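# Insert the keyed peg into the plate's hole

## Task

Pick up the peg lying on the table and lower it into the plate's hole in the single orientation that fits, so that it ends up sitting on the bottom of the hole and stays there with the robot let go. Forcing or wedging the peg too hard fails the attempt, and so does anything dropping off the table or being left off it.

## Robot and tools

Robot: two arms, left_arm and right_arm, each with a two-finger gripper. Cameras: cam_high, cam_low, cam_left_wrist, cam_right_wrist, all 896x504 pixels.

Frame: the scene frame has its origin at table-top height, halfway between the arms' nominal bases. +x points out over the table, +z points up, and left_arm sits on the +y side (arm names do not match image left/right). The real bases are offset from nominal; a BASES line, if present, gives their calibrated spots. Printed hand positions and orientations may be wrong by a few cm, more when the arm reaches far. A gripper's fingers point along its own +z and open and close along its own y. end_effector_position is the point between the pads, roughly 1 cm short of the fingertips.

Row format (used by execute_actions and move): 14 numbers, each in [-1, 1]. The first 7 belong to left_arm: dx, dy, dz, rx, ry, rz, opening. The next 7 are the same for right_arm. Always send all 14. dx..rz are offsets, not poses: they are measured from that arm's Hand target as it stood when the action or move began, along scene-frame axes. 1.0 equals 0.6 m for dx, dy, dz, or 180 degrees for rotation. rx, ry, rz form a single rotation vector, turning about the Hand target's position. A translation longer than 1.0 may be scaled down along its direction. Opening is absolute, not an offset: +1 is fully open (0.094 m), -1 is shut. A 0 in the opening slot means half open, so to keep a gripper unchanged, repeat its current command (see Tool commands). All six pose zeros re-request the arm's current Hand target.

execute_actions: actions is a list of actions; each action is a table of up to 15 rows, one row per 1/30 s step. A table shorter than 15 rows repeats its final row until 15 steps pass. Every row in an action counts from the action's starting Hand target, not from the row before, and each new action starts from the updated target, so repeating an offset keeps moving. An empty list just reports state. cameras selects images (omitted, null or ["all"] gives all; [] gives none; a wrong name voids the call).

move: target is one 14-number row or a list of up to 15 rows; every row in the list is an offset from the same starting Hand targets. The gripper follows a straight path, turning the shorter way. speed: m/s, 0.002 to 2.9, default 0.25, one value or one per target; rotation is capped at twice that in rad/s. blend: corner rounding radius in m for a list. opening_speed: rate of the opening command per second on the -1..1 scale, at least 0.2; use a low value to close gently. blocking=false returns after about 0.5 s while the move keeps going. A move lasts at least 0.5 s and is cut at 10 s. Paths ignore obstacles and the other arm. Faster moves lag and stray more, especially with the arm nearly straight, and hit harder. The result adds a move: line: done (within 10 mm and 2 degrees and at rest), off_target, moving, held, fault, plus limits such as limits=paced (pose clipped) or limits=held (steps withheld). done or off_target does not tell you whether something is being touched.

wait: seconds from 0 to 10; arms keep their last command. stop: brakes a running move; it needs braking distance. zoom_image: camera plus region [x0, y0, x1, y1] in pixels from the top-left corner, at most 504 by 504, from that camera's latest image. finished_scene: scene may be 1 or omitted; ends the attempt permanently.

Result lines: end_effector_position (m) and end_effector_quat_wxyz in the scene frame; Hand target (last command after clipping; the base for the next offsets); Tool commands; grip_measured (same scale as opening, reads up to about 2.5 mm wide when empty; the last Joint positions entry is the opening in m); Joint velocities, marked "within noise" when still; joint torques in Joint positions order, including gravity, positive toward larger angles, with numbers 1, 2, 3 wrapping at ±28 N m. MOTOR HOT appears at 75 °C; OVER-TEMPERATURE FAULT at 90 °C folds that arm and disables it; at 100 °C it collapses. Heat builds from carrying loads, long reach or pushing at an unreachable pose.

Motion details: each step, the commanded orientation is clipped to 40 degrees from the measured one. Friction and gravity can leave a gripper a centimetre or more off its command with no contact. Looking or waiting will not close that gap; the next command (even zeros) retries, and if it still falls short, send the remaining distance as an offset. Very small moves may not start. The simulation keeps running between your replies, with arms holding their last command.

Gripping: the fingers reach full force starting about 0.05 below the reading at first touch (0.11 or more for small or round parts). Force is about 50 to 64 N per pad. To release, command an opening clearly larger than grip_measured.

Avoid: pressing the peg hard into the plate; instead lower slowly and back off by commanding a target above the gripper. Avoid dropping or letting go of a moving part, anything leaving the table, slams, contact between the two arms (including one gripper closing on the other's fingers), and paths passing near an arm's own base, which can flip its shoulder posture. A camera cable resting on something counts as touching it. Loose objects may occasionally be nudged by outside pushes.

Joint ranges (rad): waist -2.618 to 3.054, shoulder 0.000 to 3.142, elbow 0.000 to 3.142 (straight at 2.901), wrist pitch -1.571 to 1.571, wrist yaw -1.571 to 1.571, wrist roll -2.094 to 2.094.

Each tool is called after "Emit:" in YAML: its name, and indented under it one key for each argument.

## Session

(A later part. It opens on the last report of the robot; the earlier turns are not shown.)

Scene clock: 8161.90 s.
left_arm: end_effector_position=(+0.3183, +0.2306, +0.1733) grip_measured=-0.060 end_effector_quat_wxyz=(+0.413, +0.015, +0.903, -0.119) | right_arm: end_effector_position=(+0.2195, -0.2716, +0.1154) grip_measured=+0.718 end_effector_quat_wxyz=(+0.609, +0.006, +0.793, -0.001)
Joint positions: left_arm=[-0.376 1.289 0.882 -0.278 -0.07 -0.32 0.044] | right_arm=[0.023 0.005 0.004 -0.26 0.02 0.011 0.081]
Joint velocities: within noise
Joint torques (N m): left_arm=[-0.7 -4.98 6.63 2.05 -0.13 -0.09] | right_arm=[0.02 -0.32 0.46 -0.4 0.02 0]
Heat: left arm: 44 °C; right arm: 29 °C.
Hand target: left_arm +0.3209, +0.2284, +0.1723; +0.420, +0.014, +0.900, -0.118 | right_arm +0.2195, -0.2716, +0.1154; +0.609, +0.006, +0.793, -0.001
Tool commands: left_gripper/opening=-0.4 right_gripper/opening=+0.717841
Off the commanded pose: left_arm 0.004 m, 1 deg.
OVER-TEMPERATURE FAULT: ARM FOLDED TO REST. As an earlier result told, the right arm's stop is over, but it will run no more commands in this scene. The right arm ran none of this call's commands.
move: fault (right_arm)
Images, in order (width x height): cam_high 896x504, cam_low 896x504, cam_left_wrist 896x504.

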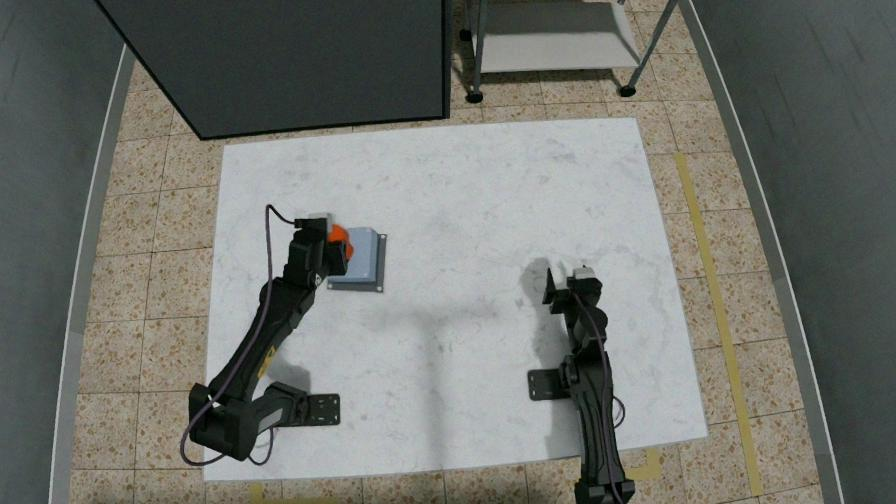

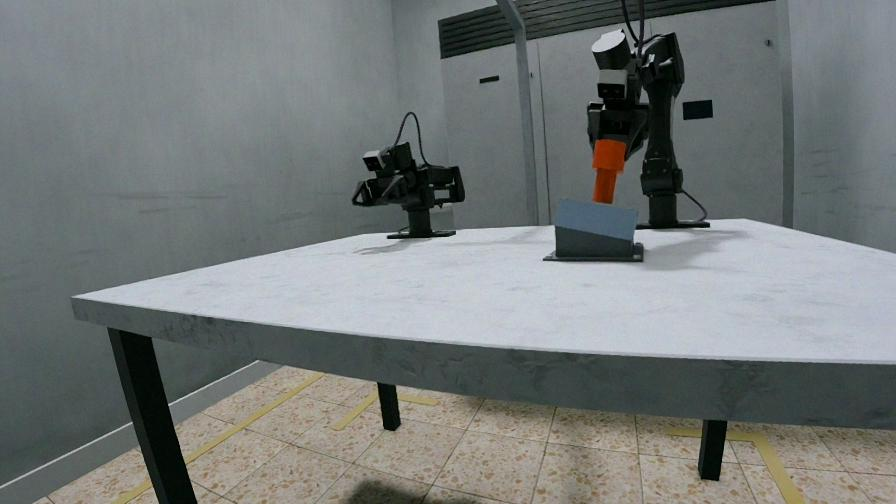

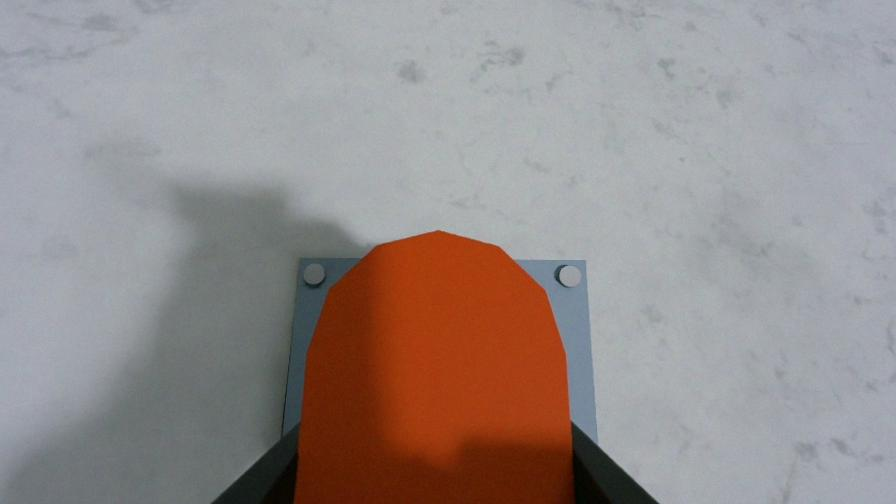

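Emit:
move:
  target: [0.0008, -0.0023, -0.013, 0, 0, 0, -0.4, 0, 0, 0, 0, 0, 0, 0.45]
  speed: 0.03
  cameras: ["cam_high", "cam_low", "cam_left_wrist"]

Emit:
zoom_image:
  camera: "cam_low"
  region: [580, 155, 640, 215]

Emit:
zoom_image:
  camera: "cam_high"
  region: [330, 230, 370, 270]

Scene clock: 8231.13 s.
left_arm: end_effector_position=(+0.3193, +0.2295, +0.1685) grip_measured=-0.060 end_effector_quat_wxyz=(+0.416, +0.014, +0.901, -0.120) | right_arm: end_effector_position=(+0.2195, -0.2716, +0.1154) grip_measured=+0.718 end_effector_quat_wxyz=(+0.609, +0.006, +0.793, -0.001)
Joint positions: left_arm=[-0.38 1.295 0.86 -0.242 -0.074 -0.323 0.044] | right_arm=[0.023 0.005 0.004 -0.26 0.02 0.011 0.081]
Joint velocities: within noise
Joint torques (N m): left_arm=[-0.73 -4.6 6.45 2.03 -0.13 -0.07] | right_arm=[0.02 -0.34 0.46 -0.4 0.01 0.01]
Heat: left arm: 46 °C; right arm: 29 °C.
Hand target: left_arm +0.3214, +0.2270, +0.1645; +0.420, +0.014, +0.900, -0.118 | right_arm +0.2195, -0.2716, +0.1154; +0.609, +0.006, +0.793, -0.001
Tool commands: left_gripper/opening=-0.4 right_gripper/opening=+0.717841
Off the commanded pose: left_arm 0.005 m, 1 deg.
OVER-TEMPERATURE FAULT: ARM FOLDED TO REST. As an earlier result told, the right arm's stop is over, but it will run no more commands in this scene. The right arm ran none of this call's commands.
move: fault (right_arm)
Images, in order (width x height): cam_high 896x504, cam_low 896x504, cam_left_wrist 896x504.

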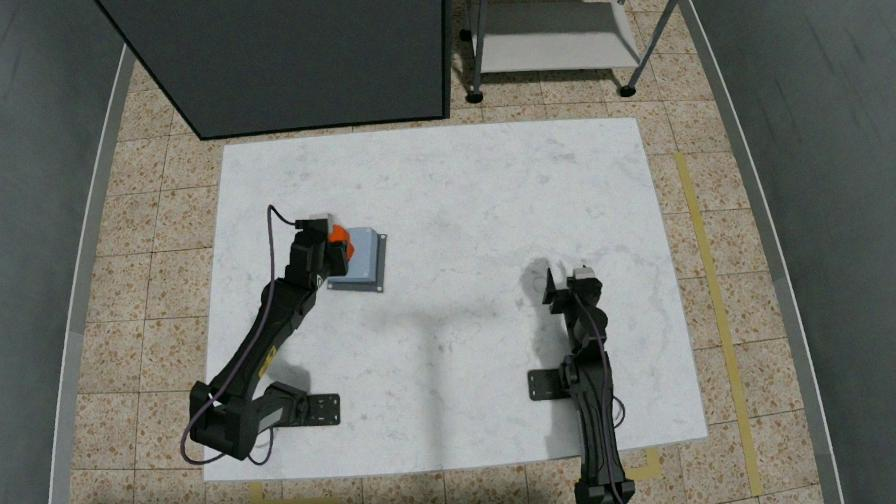

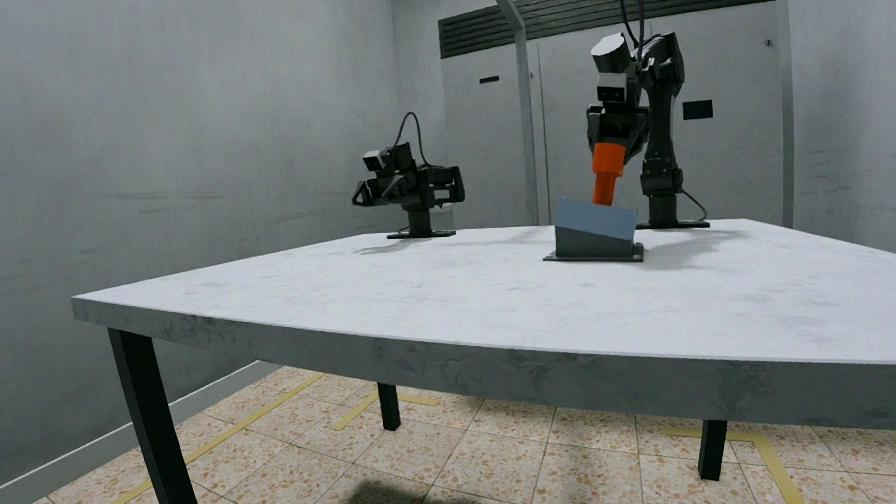

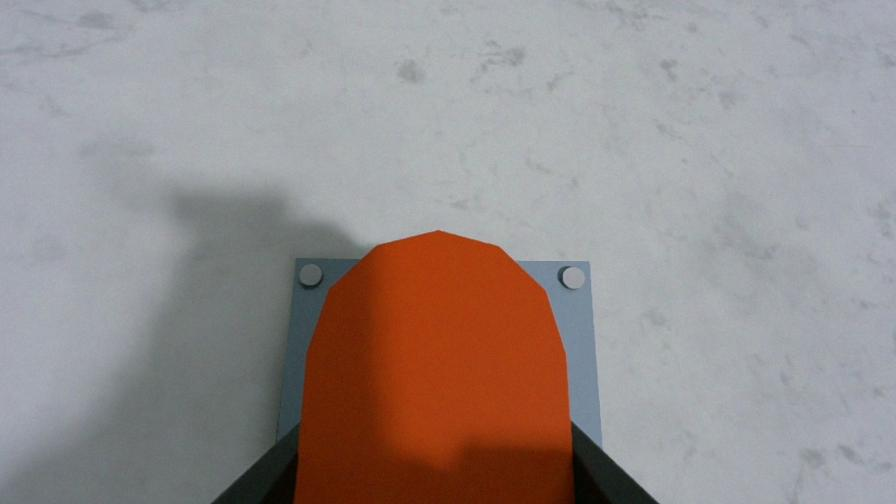

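Scaled by 8.400 from the camera's 896x504 image, which has a finer 1280x720 frame.

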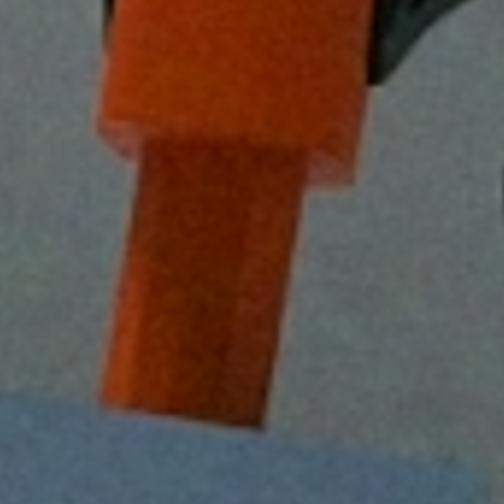

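Scaled by 12.600 from the camera's 896x504 image, which has a finer 1280x720 frame.

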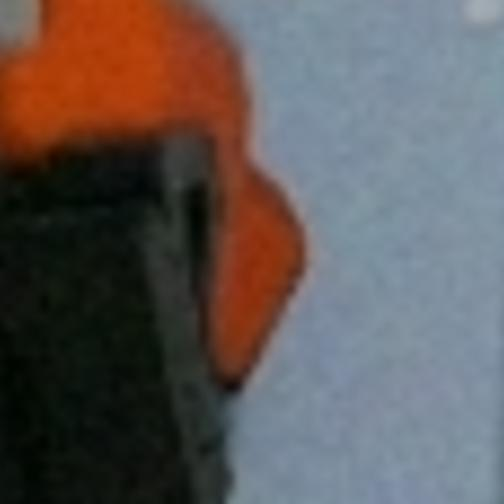

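Emit:
move:
  target: [0.0002, -0.0008, -0.0065, 0, 0, 0, -0.4, 0, 0, 0, 0, 0, 0, 0.45]
  speed: 0.03
  cameras: ["cam_high", "cam_low"]

Emit:
zoom_image:
  camera: "cam_low"
  region: [580, 155, 640, 215]

Scene clock: 8262.87 s.
left_arm: end_effector_position=(+0.3213, +0.2292, +0.1683) grip_measured=-0.060 end_effector_quat_wxyz=(+0.422, +0.013, +0.899, -0.121) | right_arm: end_effector_position=(+0.2195, -0.2716, +0.1154) grip_measured=+0.718 end_effector_quat_wxyz=(+0.609, +0.006, +0.793, -0.001)
Joint positions: left_arm=[-0.38 1.297 0.852 -0.219 -0.077 -0.325 0.044] | right_arm=[0.023 0.005 0.004 -0.26 0.02 0.011 0.081]
Joint velocities: within noise
Joint torques (N m): left_arm=[-0.84 -4.44 6.15 2 -0.12 -0.05] | right_arm=[0.02 -0.32 0.46 -0.4 0.01 0]
Heat: left arm: 44 °C; right arm: 29 °C.
Hand target: left_arm +0.3215, +0.2265, +0.1605; +0.420, +0.014, +0.900, -0.118 | right_arm +0.2195, -0.2716, +0.1154; +0.609, +0.006, +0.793, -0.001
Tool commands: left_gripper/opening=-0.4 right_gripper/opening=+0.717841
Off the commanded pose: left_arm 0.008 m, 0 deg.
OVER-TEMPERATURE FAULT: ARM FOLDED TO REST. As an earlier result told, the right arm's stop is over, but it will run no more commands in this scene. The right arm ran none of this call's commands.
move: fault (right_arm)
Images, in order (width x height): cam_high 896x504, cam_low 896x504.

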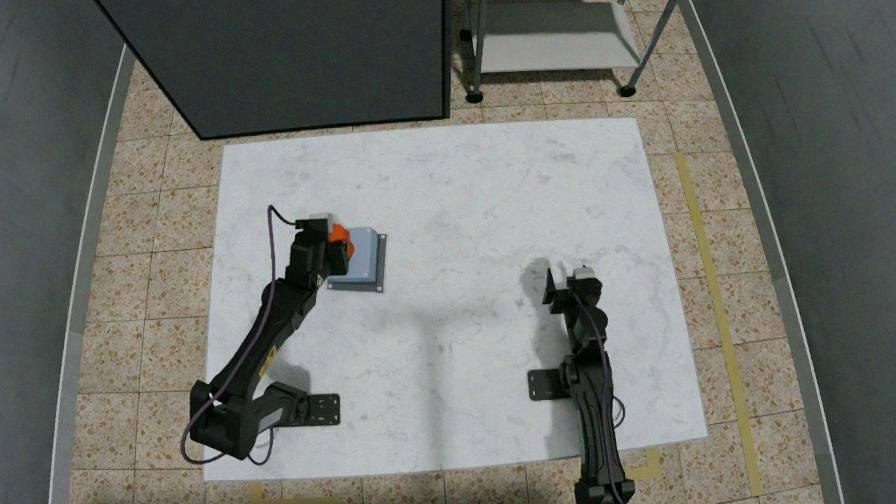

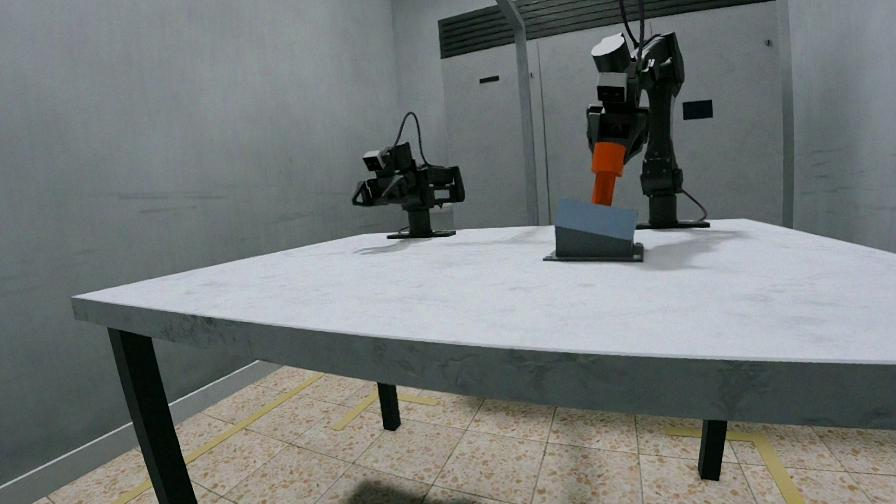

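Scaled by 8.400 from the camera's 896x504 image, which has a finer 1280x720 frame.

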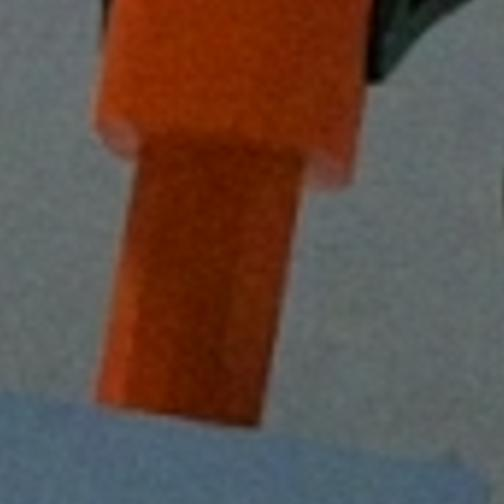

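Emit:
move:
  target:
    - [-0.0033, 0.0092, 0.0808, 0, 0, 0, -0.4, 0, 0, 0, 0, 0, 0, 0.45]
    - [-0.0037, 0.0073, 0.0352, 0, 0, 0, -0.4, 0, 0, 0, 0, 0, 0, 0.45]
    - [-0.0025, 0.0008, 0.0047, 0, 0, 0, -0.4, 0, 0, 0, 0, 0, 0, 0.45]
  speed: [0.05, 0.05, 0.03]
  cameras: ["cam_high", "cam_low"]

Emit:
zoom_image:
  camera: "cam_low"
  region: [580, 155, 640, 215]

Emit:
zoom_image:
  camera: "cam_high"
  region: [330, 230, 370, 270]

Scene clock: 8370.37 s.
left_arm: end_effector_position=(+0.3180, +0.2303, +0.1668) grip_measured=-0.060 end_effector_quat_wxyz=(+0.410, +0.014, +0.904, -0.115) | right_arm: end_effector_position=(+0.2195, -0.2716, +0.1154) grip_measured=+0.718 end_effector_quat_wxyz=(+0.609, +0.006, +0.793, -0.001)
Joint positions: left_arm=[-0.382 1.297 0.867 -0.263 -0.081 -0.325 0.044] | right_arm=[0.023 0.005 0.004 -0.26 0.02 0.011 0.081]
Joint velocities: within noise
Joint torques (N m): left_arm=[-0.64 -5.16 5.42 2.22 -0.08 -0.06] | right_arm=[0.01 -0.32 0.46 -0.4 0.02 0]
Heat: left arm: 44 °C; right arm: 29 °C.
Hand target: left_arm +0.3201, +0.2271, +0.1635; +0.420, +0.014, +0.900, -0.118 | right_arm +0.2195, -0.2716, +0.1154; +0.609, +0.006, +0.793, -0.001
Tool commands: left_gripper/opening=-0.4 right_gripper/opening=+0.717841
Off the commanded pose: left_arm 0.005 m, 1 deg.
OVER-TEMPERATURE FAULT: ARM FOLDED TO REST. As an earlier result told, the right arm's stop is over, but it will run no more commands in this scene. The right arm ran none of this call's commands.
move: fault (right_arm)
Images, in order (width x height): cam_high 896x504, cam_low 896x504.

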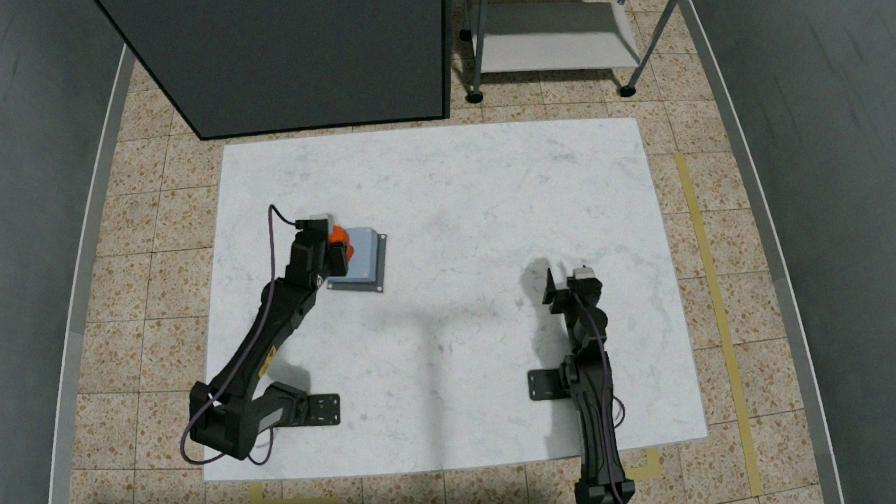

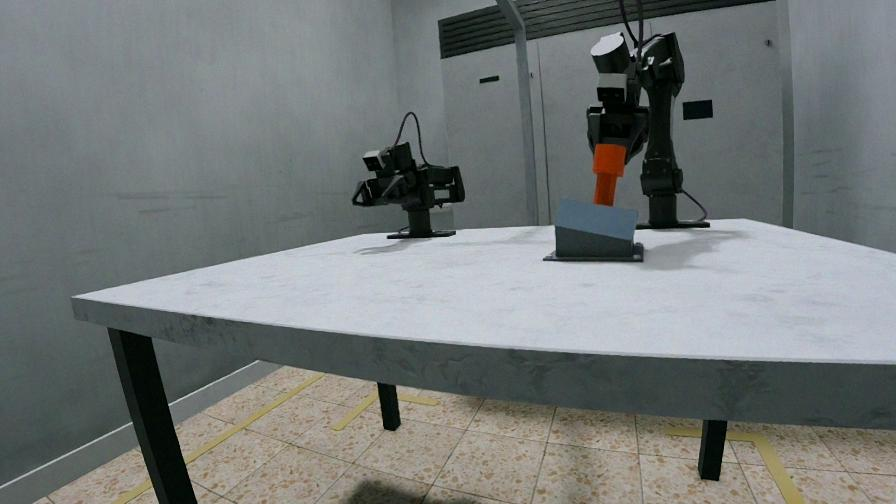

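Scaled by 8.400 from the camera's 896x504 image, which has a finer 1280x720 frame.

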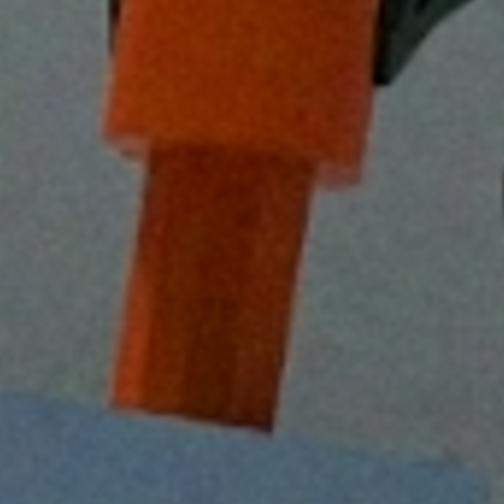

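Scaled by 12.600 from the camera's 896x504 image, which has a finer 1280x720 frame.

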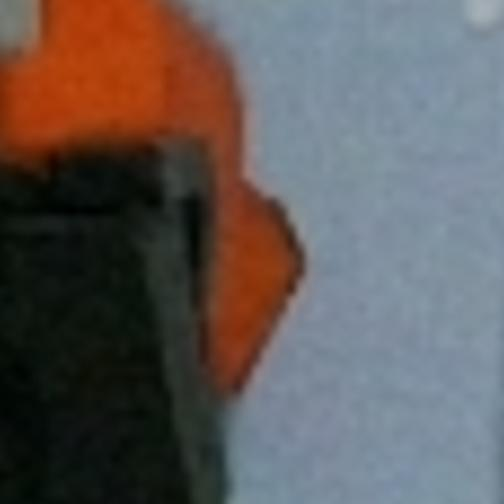

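Emit:
move:
  target: [0.0005, -0.0022, -0.01, 0, 0, 0, -0.4, 0, 0, 0, 0, 0, 0, 0.45]
  speed: 0.03
  cameras: ["cam_high", "cam_low"]

Emit:
zoom_image:
  camera: "cam_low"
  region: [580, 155, 640, 215]

Emit:
zoom_image:
  camera: "cam_high"
  region: [330, 230, 370, 270]

Scene clock: 8389.43 s.
left_arm: end_effector_position=(+0.3171, +0.2301, +0.1665) grip_measured=-0.060 end_effector_quat_wxyz=(+0.415, +0.014, +0.902, -0.115) | right_arm: end_effector_position=(+0.2195, -0.2716, +0.1154) grip_measured=+0.718 end_effector_quat_wxyz=(+0.609, +0.006, +0.793, -0.001)
Joint positions: left_arm=[-0.386 1.29 0.853 -0.246 -0.087 -0.325 0.044] | right_arm=[0.023 0.005 0.004 -0.26 0.02 0.011 0.081]
Joint velocities: within noise
Joint torques (N m): left_arm=[-0.72 -3.84 5.15 2.31 -0.06 -0.08] | right_arm=[0.02 -0.32 0.46 -0.4 0.02 0]
Heat: left arm: 44 °C; right arm: 29 °C.
Hand target: left_arm +0.3203, +0.2257, +0.1574; +0.420, +0.014, +0.900, -0.118 | right_arm +0.2195, -0.2716, +0.1154; +0.609, +0.006, +0.793, -0.001
Tool commands: left_gripper/opening=-0.4 right_gripper/opening=+0.717841
Off the commanded pose: left_arm 0.011 m, 1 deg.
OVER-TEMPERATURE FAULT: ARM FOLDED TO REST. As an earlier result told, the right arm's stop is over, but it will run no more commands in this scene. The right arm ran none of this call's commands.
move: fault (right_arm), off_target (left_arm)
Images, in order (width x height): cam_high 896x504, cam_low 896x504.

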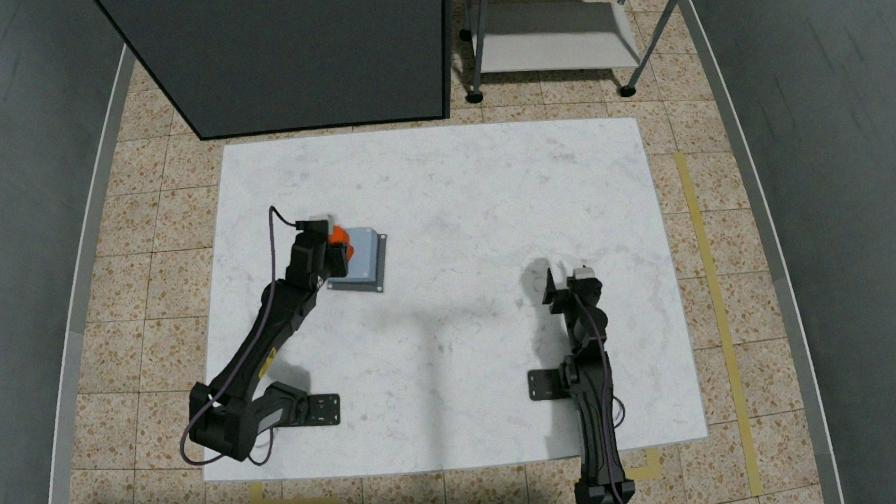

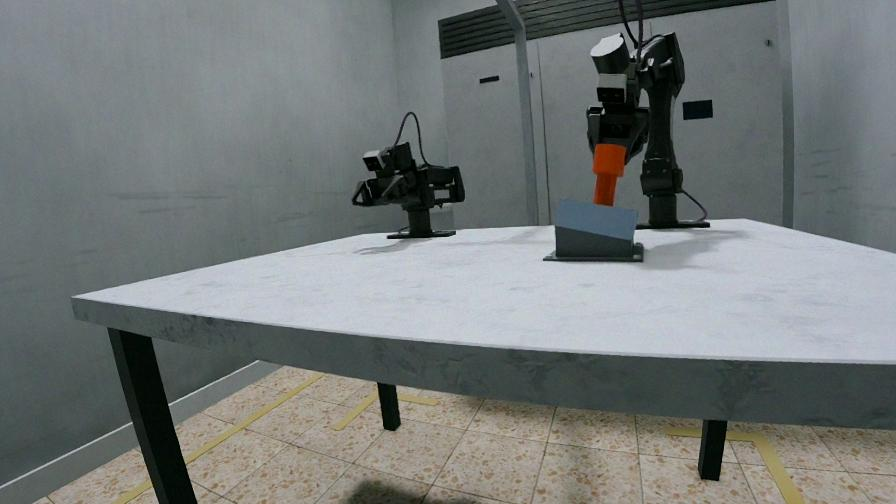

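Scaled by 8.400 from the camera's 896x504 image, which has a finer 1280x720 frame.

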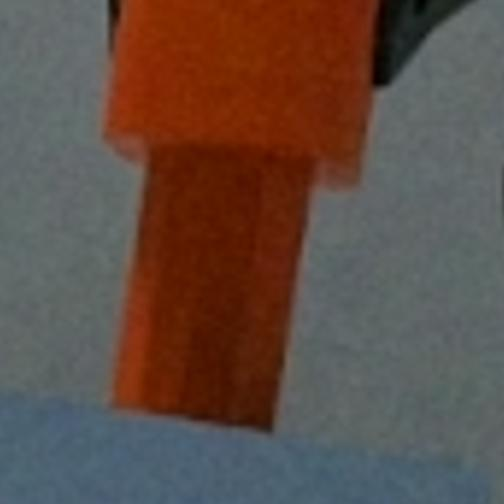

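Scaled by 12.600 from the camera's 896x504 image, which has a finer 1280x720 frame.

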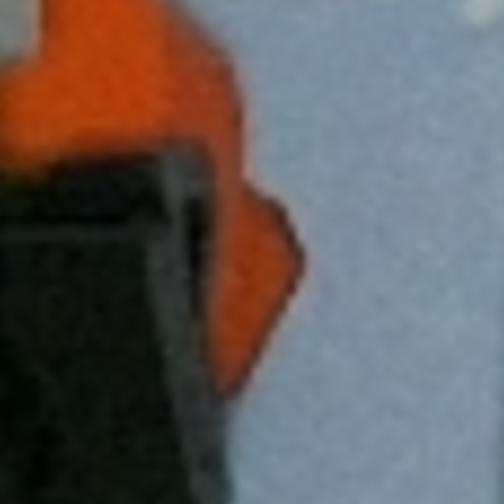

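Emit:
execute_actions:
  actions: []
  cameras: ["cam_left_wrist"]

Emit:
zoom_image:
  camera: "cam_left_wrist"
  region: [270, 220, 450, 400]

Emit:
zoom_image:
  camera: "cam_left_wrist"
  region: [430, 220, 610, 400]

Scene clock: 8405.87 s.
left_arm: end_effector_position=(+0.3172, +0.2301, +0.1666) grip_measured=-0.060 end_effector_quat_wxyz=(+0.415, +0.014, +0.902, -0.115) | right_arm: end_effector_position=(+0.2195, -0.2716, +0.1154) grip_measured=+0.718 end_effector_quat_wxyz=(+0.609, +0.006, +0.793, -0.001)
Joint positions: left_arm=[-0.386 1.29 0.853 -0.246 -0.087 -0.325 0.044] | right_arm=[0.023 0.005 0.004 -0.26 0.02 0.011 0.081]
Joint velocities: within noise
Joint torques (N m): left_arm=[-0.69 -3.88 5.14 2.31 -0.07 -0.09] | right_arm=[0.01 -0.32 0.46 -0.4 0.02 0]
Heat: left arm: 46 °C; right arm: 29 °C.
Hand target: left_arm +0.3203, +0.2257, +0.1575; +0.420, +0.014, +0.900, -0.118 | right_arm +0.2195, -0.2716, +0.1154; +0.609, +0.006, +0.793, -0.001
Tool commands: left_gripper/opening=-0.4 right_gripper/opening=+0.717841
Off the commanded pose: left_arm 0.011 m, 1 deg.
OVER-TEMPERATURE FAULT: ARM FOLDED TO REST. As an earlier result told, the right arm's stop is over, but it will run no more commands in this scene.
Images, in order (width x height): cam_left_wrist 896x504.

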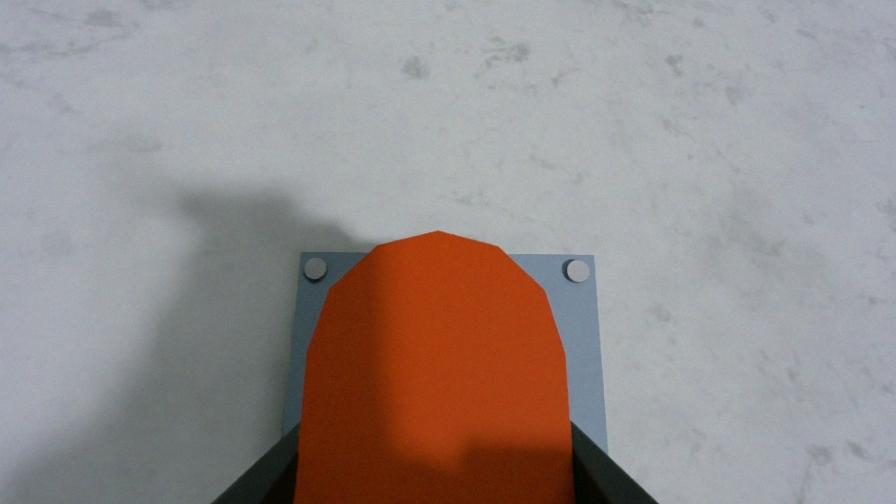

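Scaled by 2.800 from the camera's 896x504 image, which has a finer 1280x720 frame.

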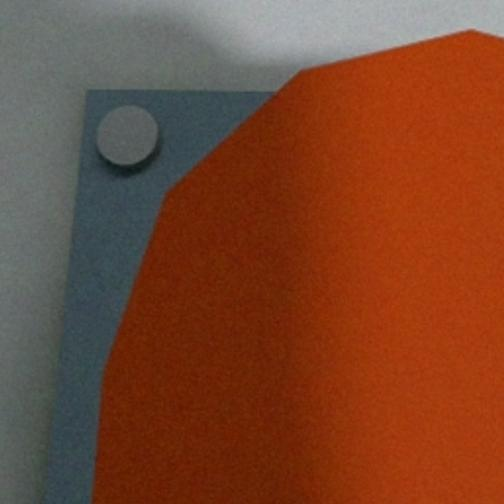

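Scaled by 2.800 from the camera's 896x504 image, which has a finer 1280x720 frame.

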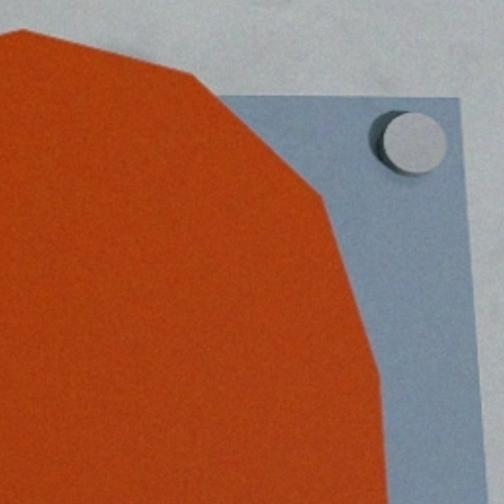

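Emit:
zoom_image:
  camera: "cam_left_wrist"
  region: [270, 390, 330, 450]

Emit:
zoom_image:
  camera: "cam_left_wrist"
  region: [555, 390, 615, 450]

Emit:
zoom_image:
  camera: "cam_left_wrist"
  region: [290, 240, 350, 300]

Emit:
zoom_image:
  camera: "cam_left_wrist"
  region: [550, 240, 610, 300]

Emit:
zoom_image:
  camera: "cam_left_wrist"
  region: [270, 340, 330, 400]

Emit:
zoom_image:
  camera: "cam_left_wrist"
  region: [540, 340, 600, 400]

Scaled by 8.400 from the camera's 896x504 image, which has a finer 1280x720 frame.

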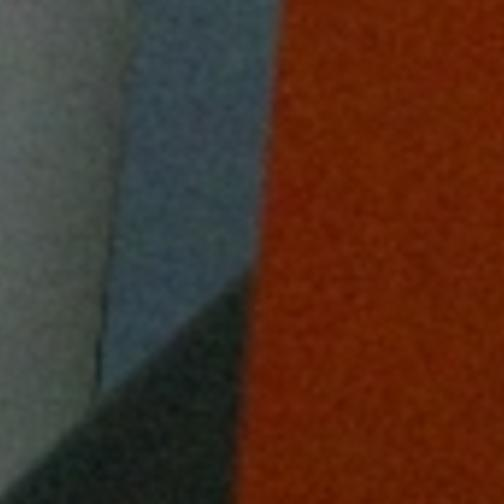

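Scaled by 8.400 from the camera's 896x504 image, which has a finer 1280x720 frame.

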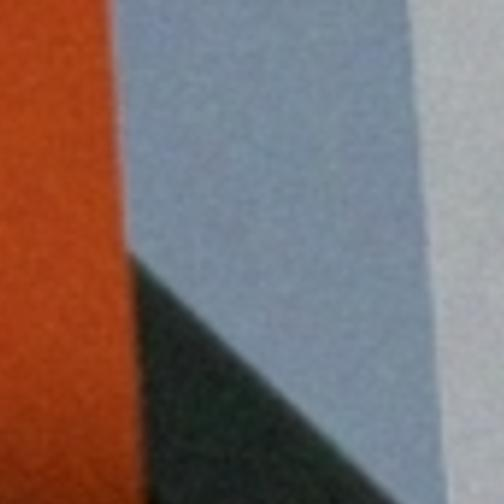

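Scaled by 8.400 from the camera's 896x504 image, which has a finer 1280x720 frame.

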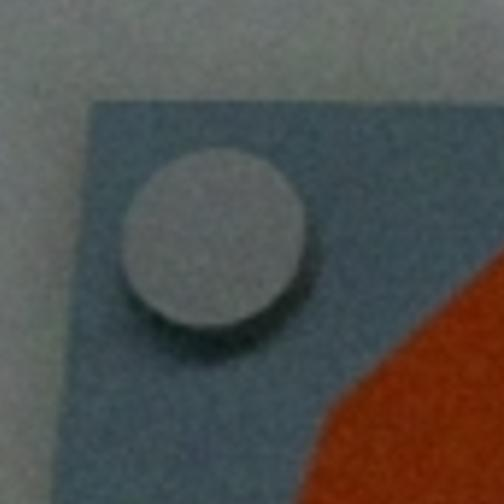

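Scaled by 8.400 from the camera's 896x504 image, which has a finer 1280x720 frame.

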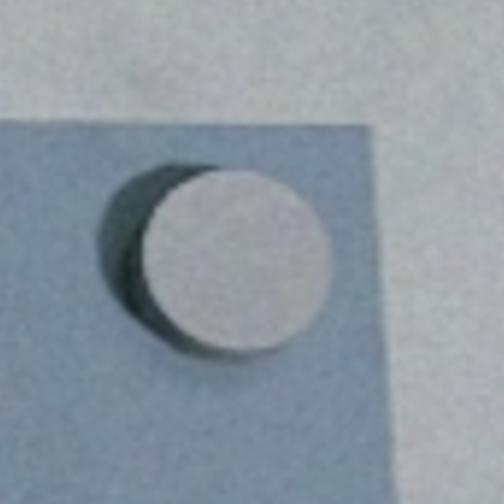

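Scaled by 8.400 from the camera's 896x504 image, which has a finer 1280x720 frame.

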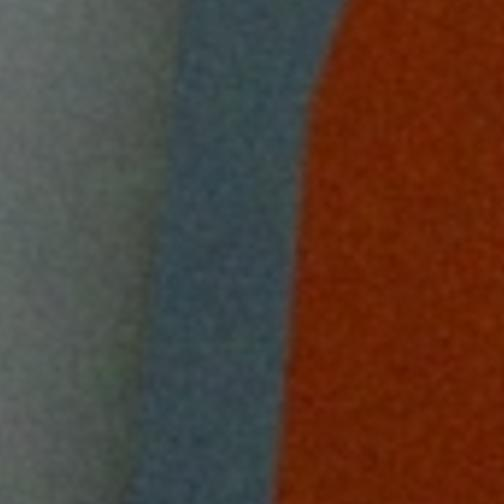

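Scaled by 8.400 from the camera's 896x504 image, which has a finer 1280x720 frame.

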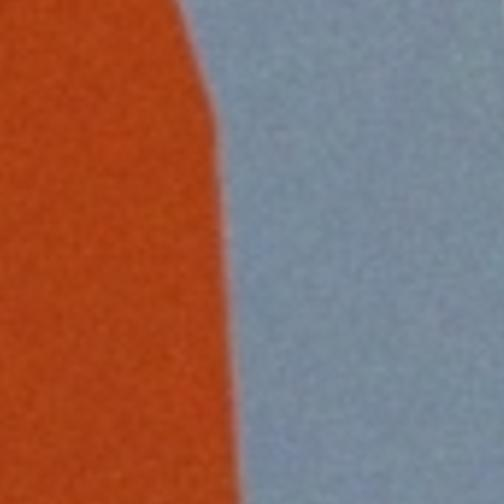

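Emit:
move:
  target:
    - [0, 0.0083, 0, 0, 0, 0, -0.4, 0, 0, 0, 0, 0, 0, 0.45]
    - [0, 0.0, 0, 0, 0, 0, -0.4, 0, 0, 0, 0, 0, 0, 0.45]
    - [0.0083, 0.0, 0, 0, 0, 0, -0.4, 0, 0, 0, 0, 0, 0, 0.45]
    - [-0.005, 0.0, 0, 0, 0, 0, -0.4, 0, 0, 0, 0, 0, 0, 0.45]
  speed: 0.01
  cameras: ["cam_high", "cam_low"]

Emit:
zoom_image:
  camera: "cam_low"
  region: [580, 155, 640, 215]

Emit:
zoom_image:
  camera: "cam_high"
  region: [330, 230, 370, 270]

Scene clock: 8551.83 s.
left_arm: end_effector_position=(+0.3169, +0.2299, +0.1667) grip_measured=-0.060 end_effector_quat_wxyz=(+0.417, +0.014, +0.901, -0.115) | right_arm: end_effector_position=(+0.2195, -0.2716, +0.1154) grip_measured=+0.718 end_effector_quat_wxyz=(+0.609, +0.006, +0.793, -0.001)
Joint positions: left_arm=[-0.389 1.288 0.848 -0.239 -0.091 -0.325 0.044] | right_arm=[0.023 0.005 0.004 -0.26 0.02 0.011 0.081]
Joint velocities: within noise
Joint torques (N m): left_arm=[-0.85 -4.51 4.93 2.23 -0.07 -0.11] | right_arm=[0.02 -0.32 0.46 -0.4 0.02 0]
Heat: left arm: 50 °C; right arm: 29 °C.
Hand target: left_arm +0.3173, +0.2257, +0.1574; +0.420, +0.014, +0.900, -0.118 | right_arm +0.2195, -0.2716, +0.1154; +0.609, +0.006, +0.793, -0.001
Tool commands: left_gripper/opening=-0.4 right_gripper/opening=+0.717841
Off the commanded pose: left_arm 0.010 m, 1 deg.
OVER-TEMPERATURE FAULT: ARM FOLDED TO REST. As an earlier result told, the right arm's stop is over, but it will run no more commands in this scene. The right arm ran none of this call's commands.
move: fault (right_arm)
Images, in order (width x height): cam_high 896x504, cam_low 896x504.

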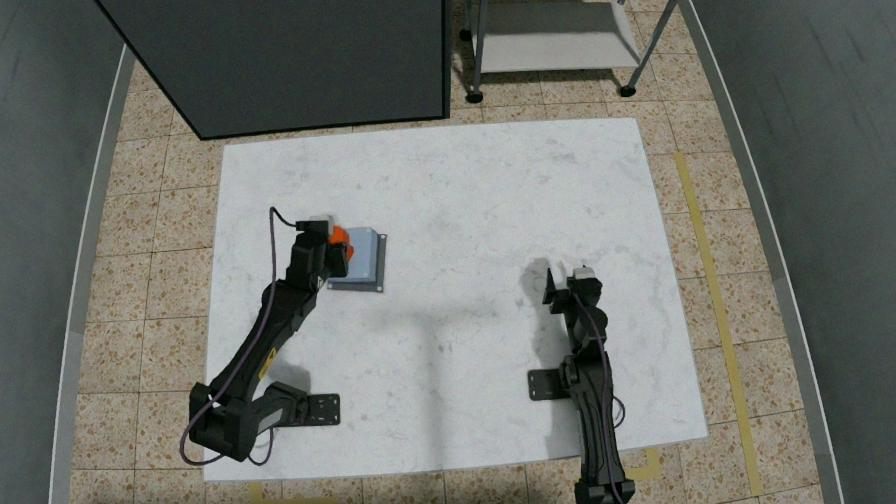

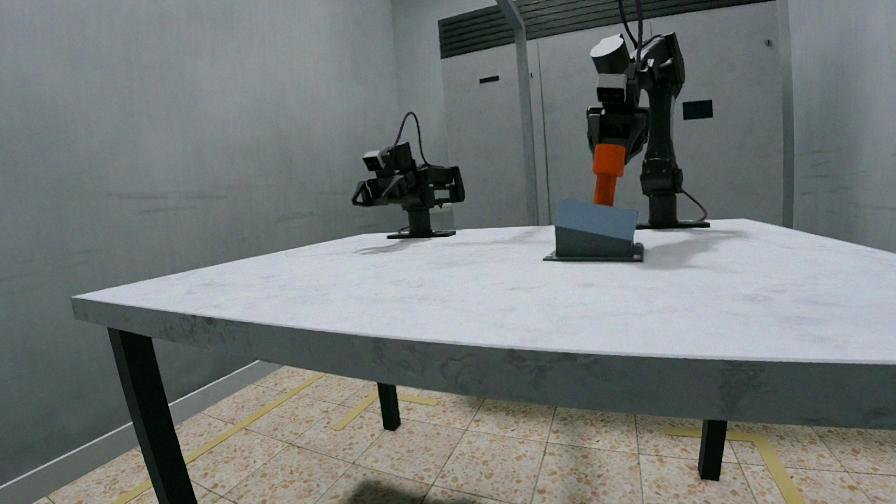

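Scaled by 8.400 from the camera's 896x504 image, which has a finer 1280x720 frame.

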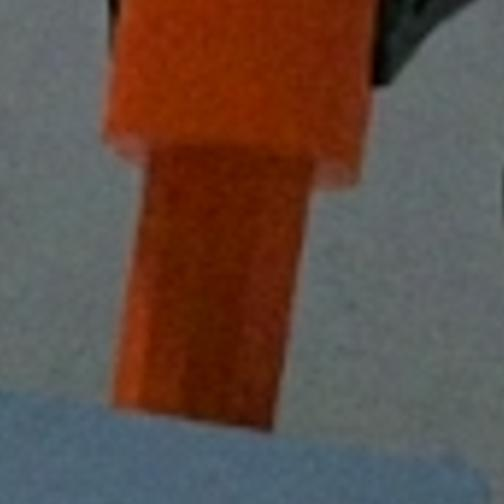

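Scaled by 12.600 from the camera's 896x504 image, which has a finer 1280x720 frame.

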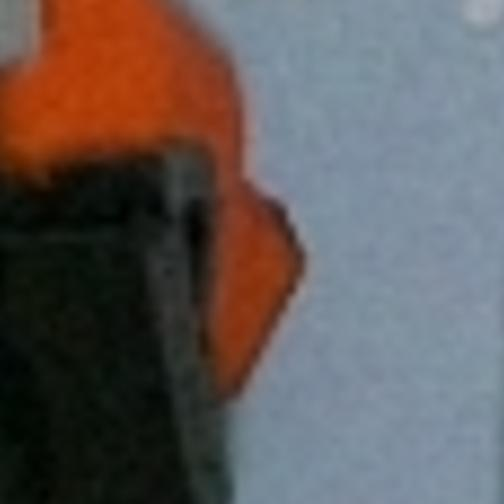

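Emit:
move:
  target:
    - [0.0017, 0.0042, -0.01, 0, 0, 0, -0.4, 0, 0, 0, 0, 0, 0, 0.45]
  speed: 0.02
  cameras: ["cam_left_wrist", "cam_low"]

Emit:
zoom_image:
  camera: "cam_low"
  region: [580, 155, 640, 215]

Scene clock: 8568.67 s.
left_arm: end_effector_position=(+0.3167, +0.2300, +0.1667) grip_measured=-0.060 end_effector_quat_wxyz=(+0.425, +0.014, +0.897, -0.117) | right_arm: end_effector_position=(+0.2195, -0.2716, +0.1154) grip_measured=+0.718 end_effector_quat_wxyz=(+0.609, +0.006, +0.793, -0.001)
Joint positions: left_arm=[-0.389 1.278 0.827 -0.21 -0.091 -0.325 0.044] | right_arm=[0.023 0.005 0.004 -0.26 0.02 0.011 0.081]
Joint velocities: within noise
Joint torques (N m): left_arm=[-0.05 -3.19 4.9 2.21 0.01 -0.05] | right_arm=[0.02 -0.32 0.46 -0.4 0.01 0]
Heat: left arm: 49 °C; right arm: 29 °C.
Hand target: left_arm +0.3183, +0.2282, +0.1515; +0.420, +0.014, +0.900, -0.118 | right_arm +0.2195, -0.2716, +0.1154; +0.609, +0.006, +0.793, -0.001
Tool commands: left_gripper/opening=-0.4 right_gripper/opening=+0.717841
Off the commanded pose: left_arm 0.015 m, 1 deg.
OVER-TEMPERATURE FAULT: ARM FOLDED TO REST. As an earlier result told, the right arm's stop is over, but it will run no more commands in this scene. The right arm ran none of this call's commands.
move: fault (right_arm), off_target (left_arm)
Images, in order (width x height): cam_low 896x504, cam_left_wrist 896x504.

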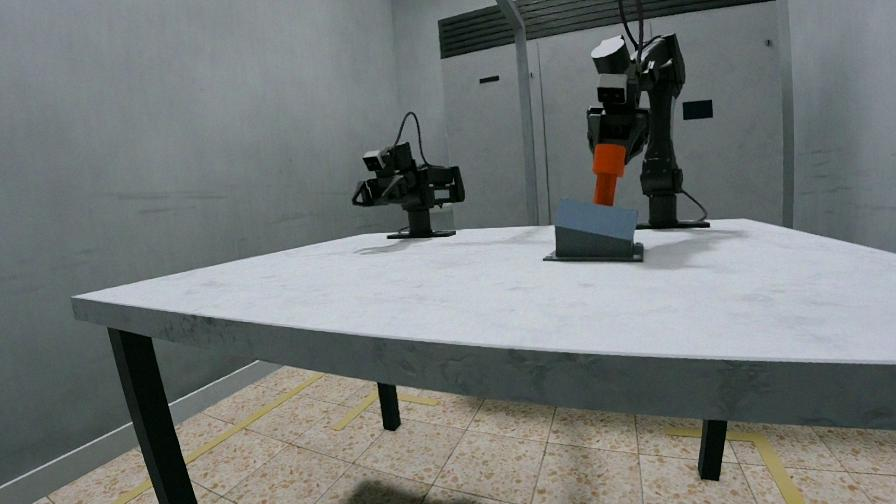

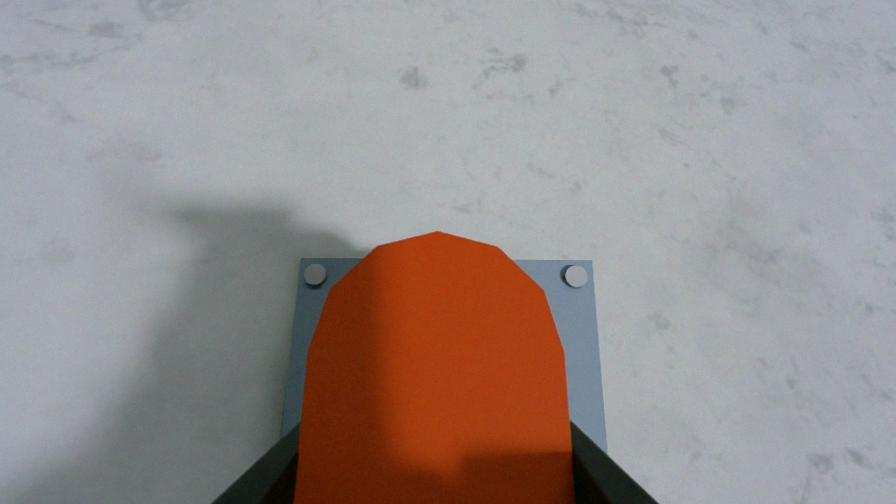

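Scaled by 8.400 from the camera's 896x504 image, which has a finer 1280x720 frame.

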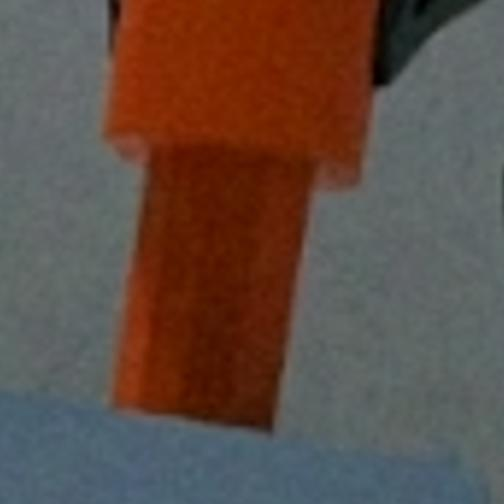

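Emit:
zoom_image:
  camera: "cam_left_wrist"
  region: [410, 215, 470, 275]

Emit:
zoom_image:
  camera: "cam_left_wrist"
  region: [270, 340, 330, 400]

Emit:
zoom_image:
  camera: "cam_left_wrist"
  region: [540, 340, 600, 400]

Emit:
zoom_image:
  camera: "cam_left_wrist"
  region: [555, 390, 615, 450]

Emit:
zoom_image:
  camera: "cam_left_wrist"
  region: [270, 390, 330, 450]

Emit:
zoom_image:
  camera: "cam_high"
  region: [330, 230, 370, 270]

Scaled by 8.400 from the camera's 896x504 image, which has a finer 1280x720 frame.

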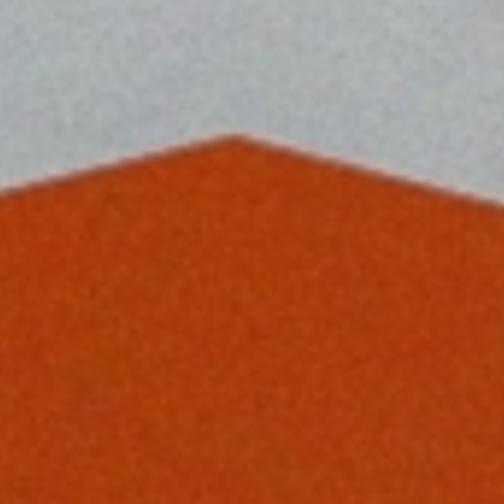

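Scaled by 8.400 from the camera's 896x504 image, which has a finer 1280x720 frame.

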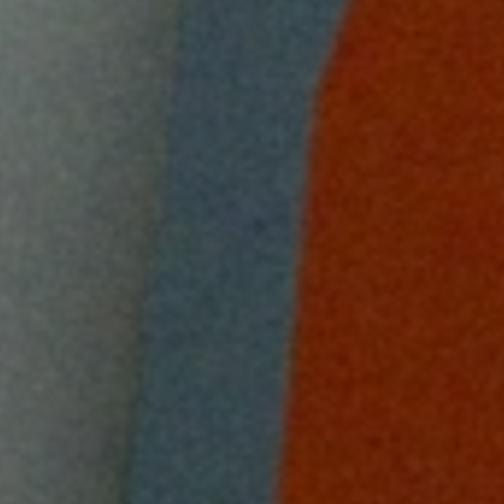

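Scaled by 8.400 from the camera's 896x504 image, which has a finer 1280x720 frame.

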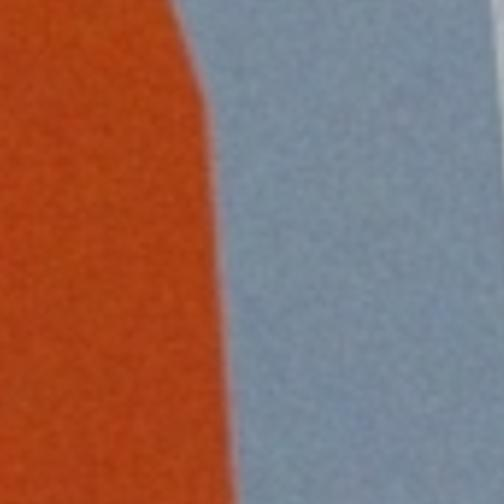

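Scaled by 8.400 from the camera's 896x504 image, which has a finer 1280x720 frame.

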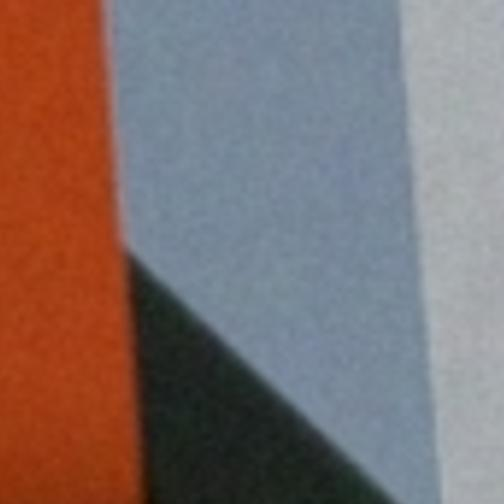

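Scaled by 8.400 from the camera's 896x504 image, which has a finer 1280x720 frame.

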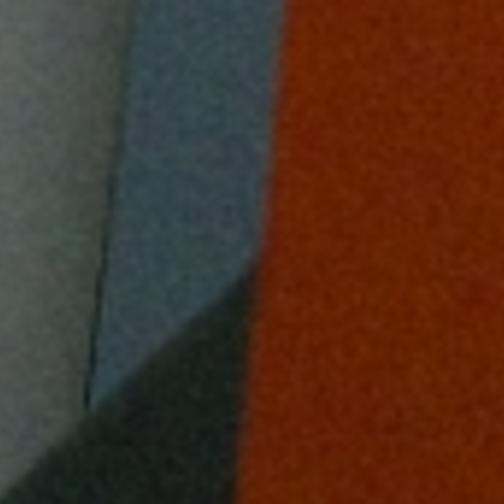

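This scene's latest camera images include none from cam_high. They are from: cam_low, cam_left_wrist. cam_high's image comes with the result of a call that names it in "cameras".


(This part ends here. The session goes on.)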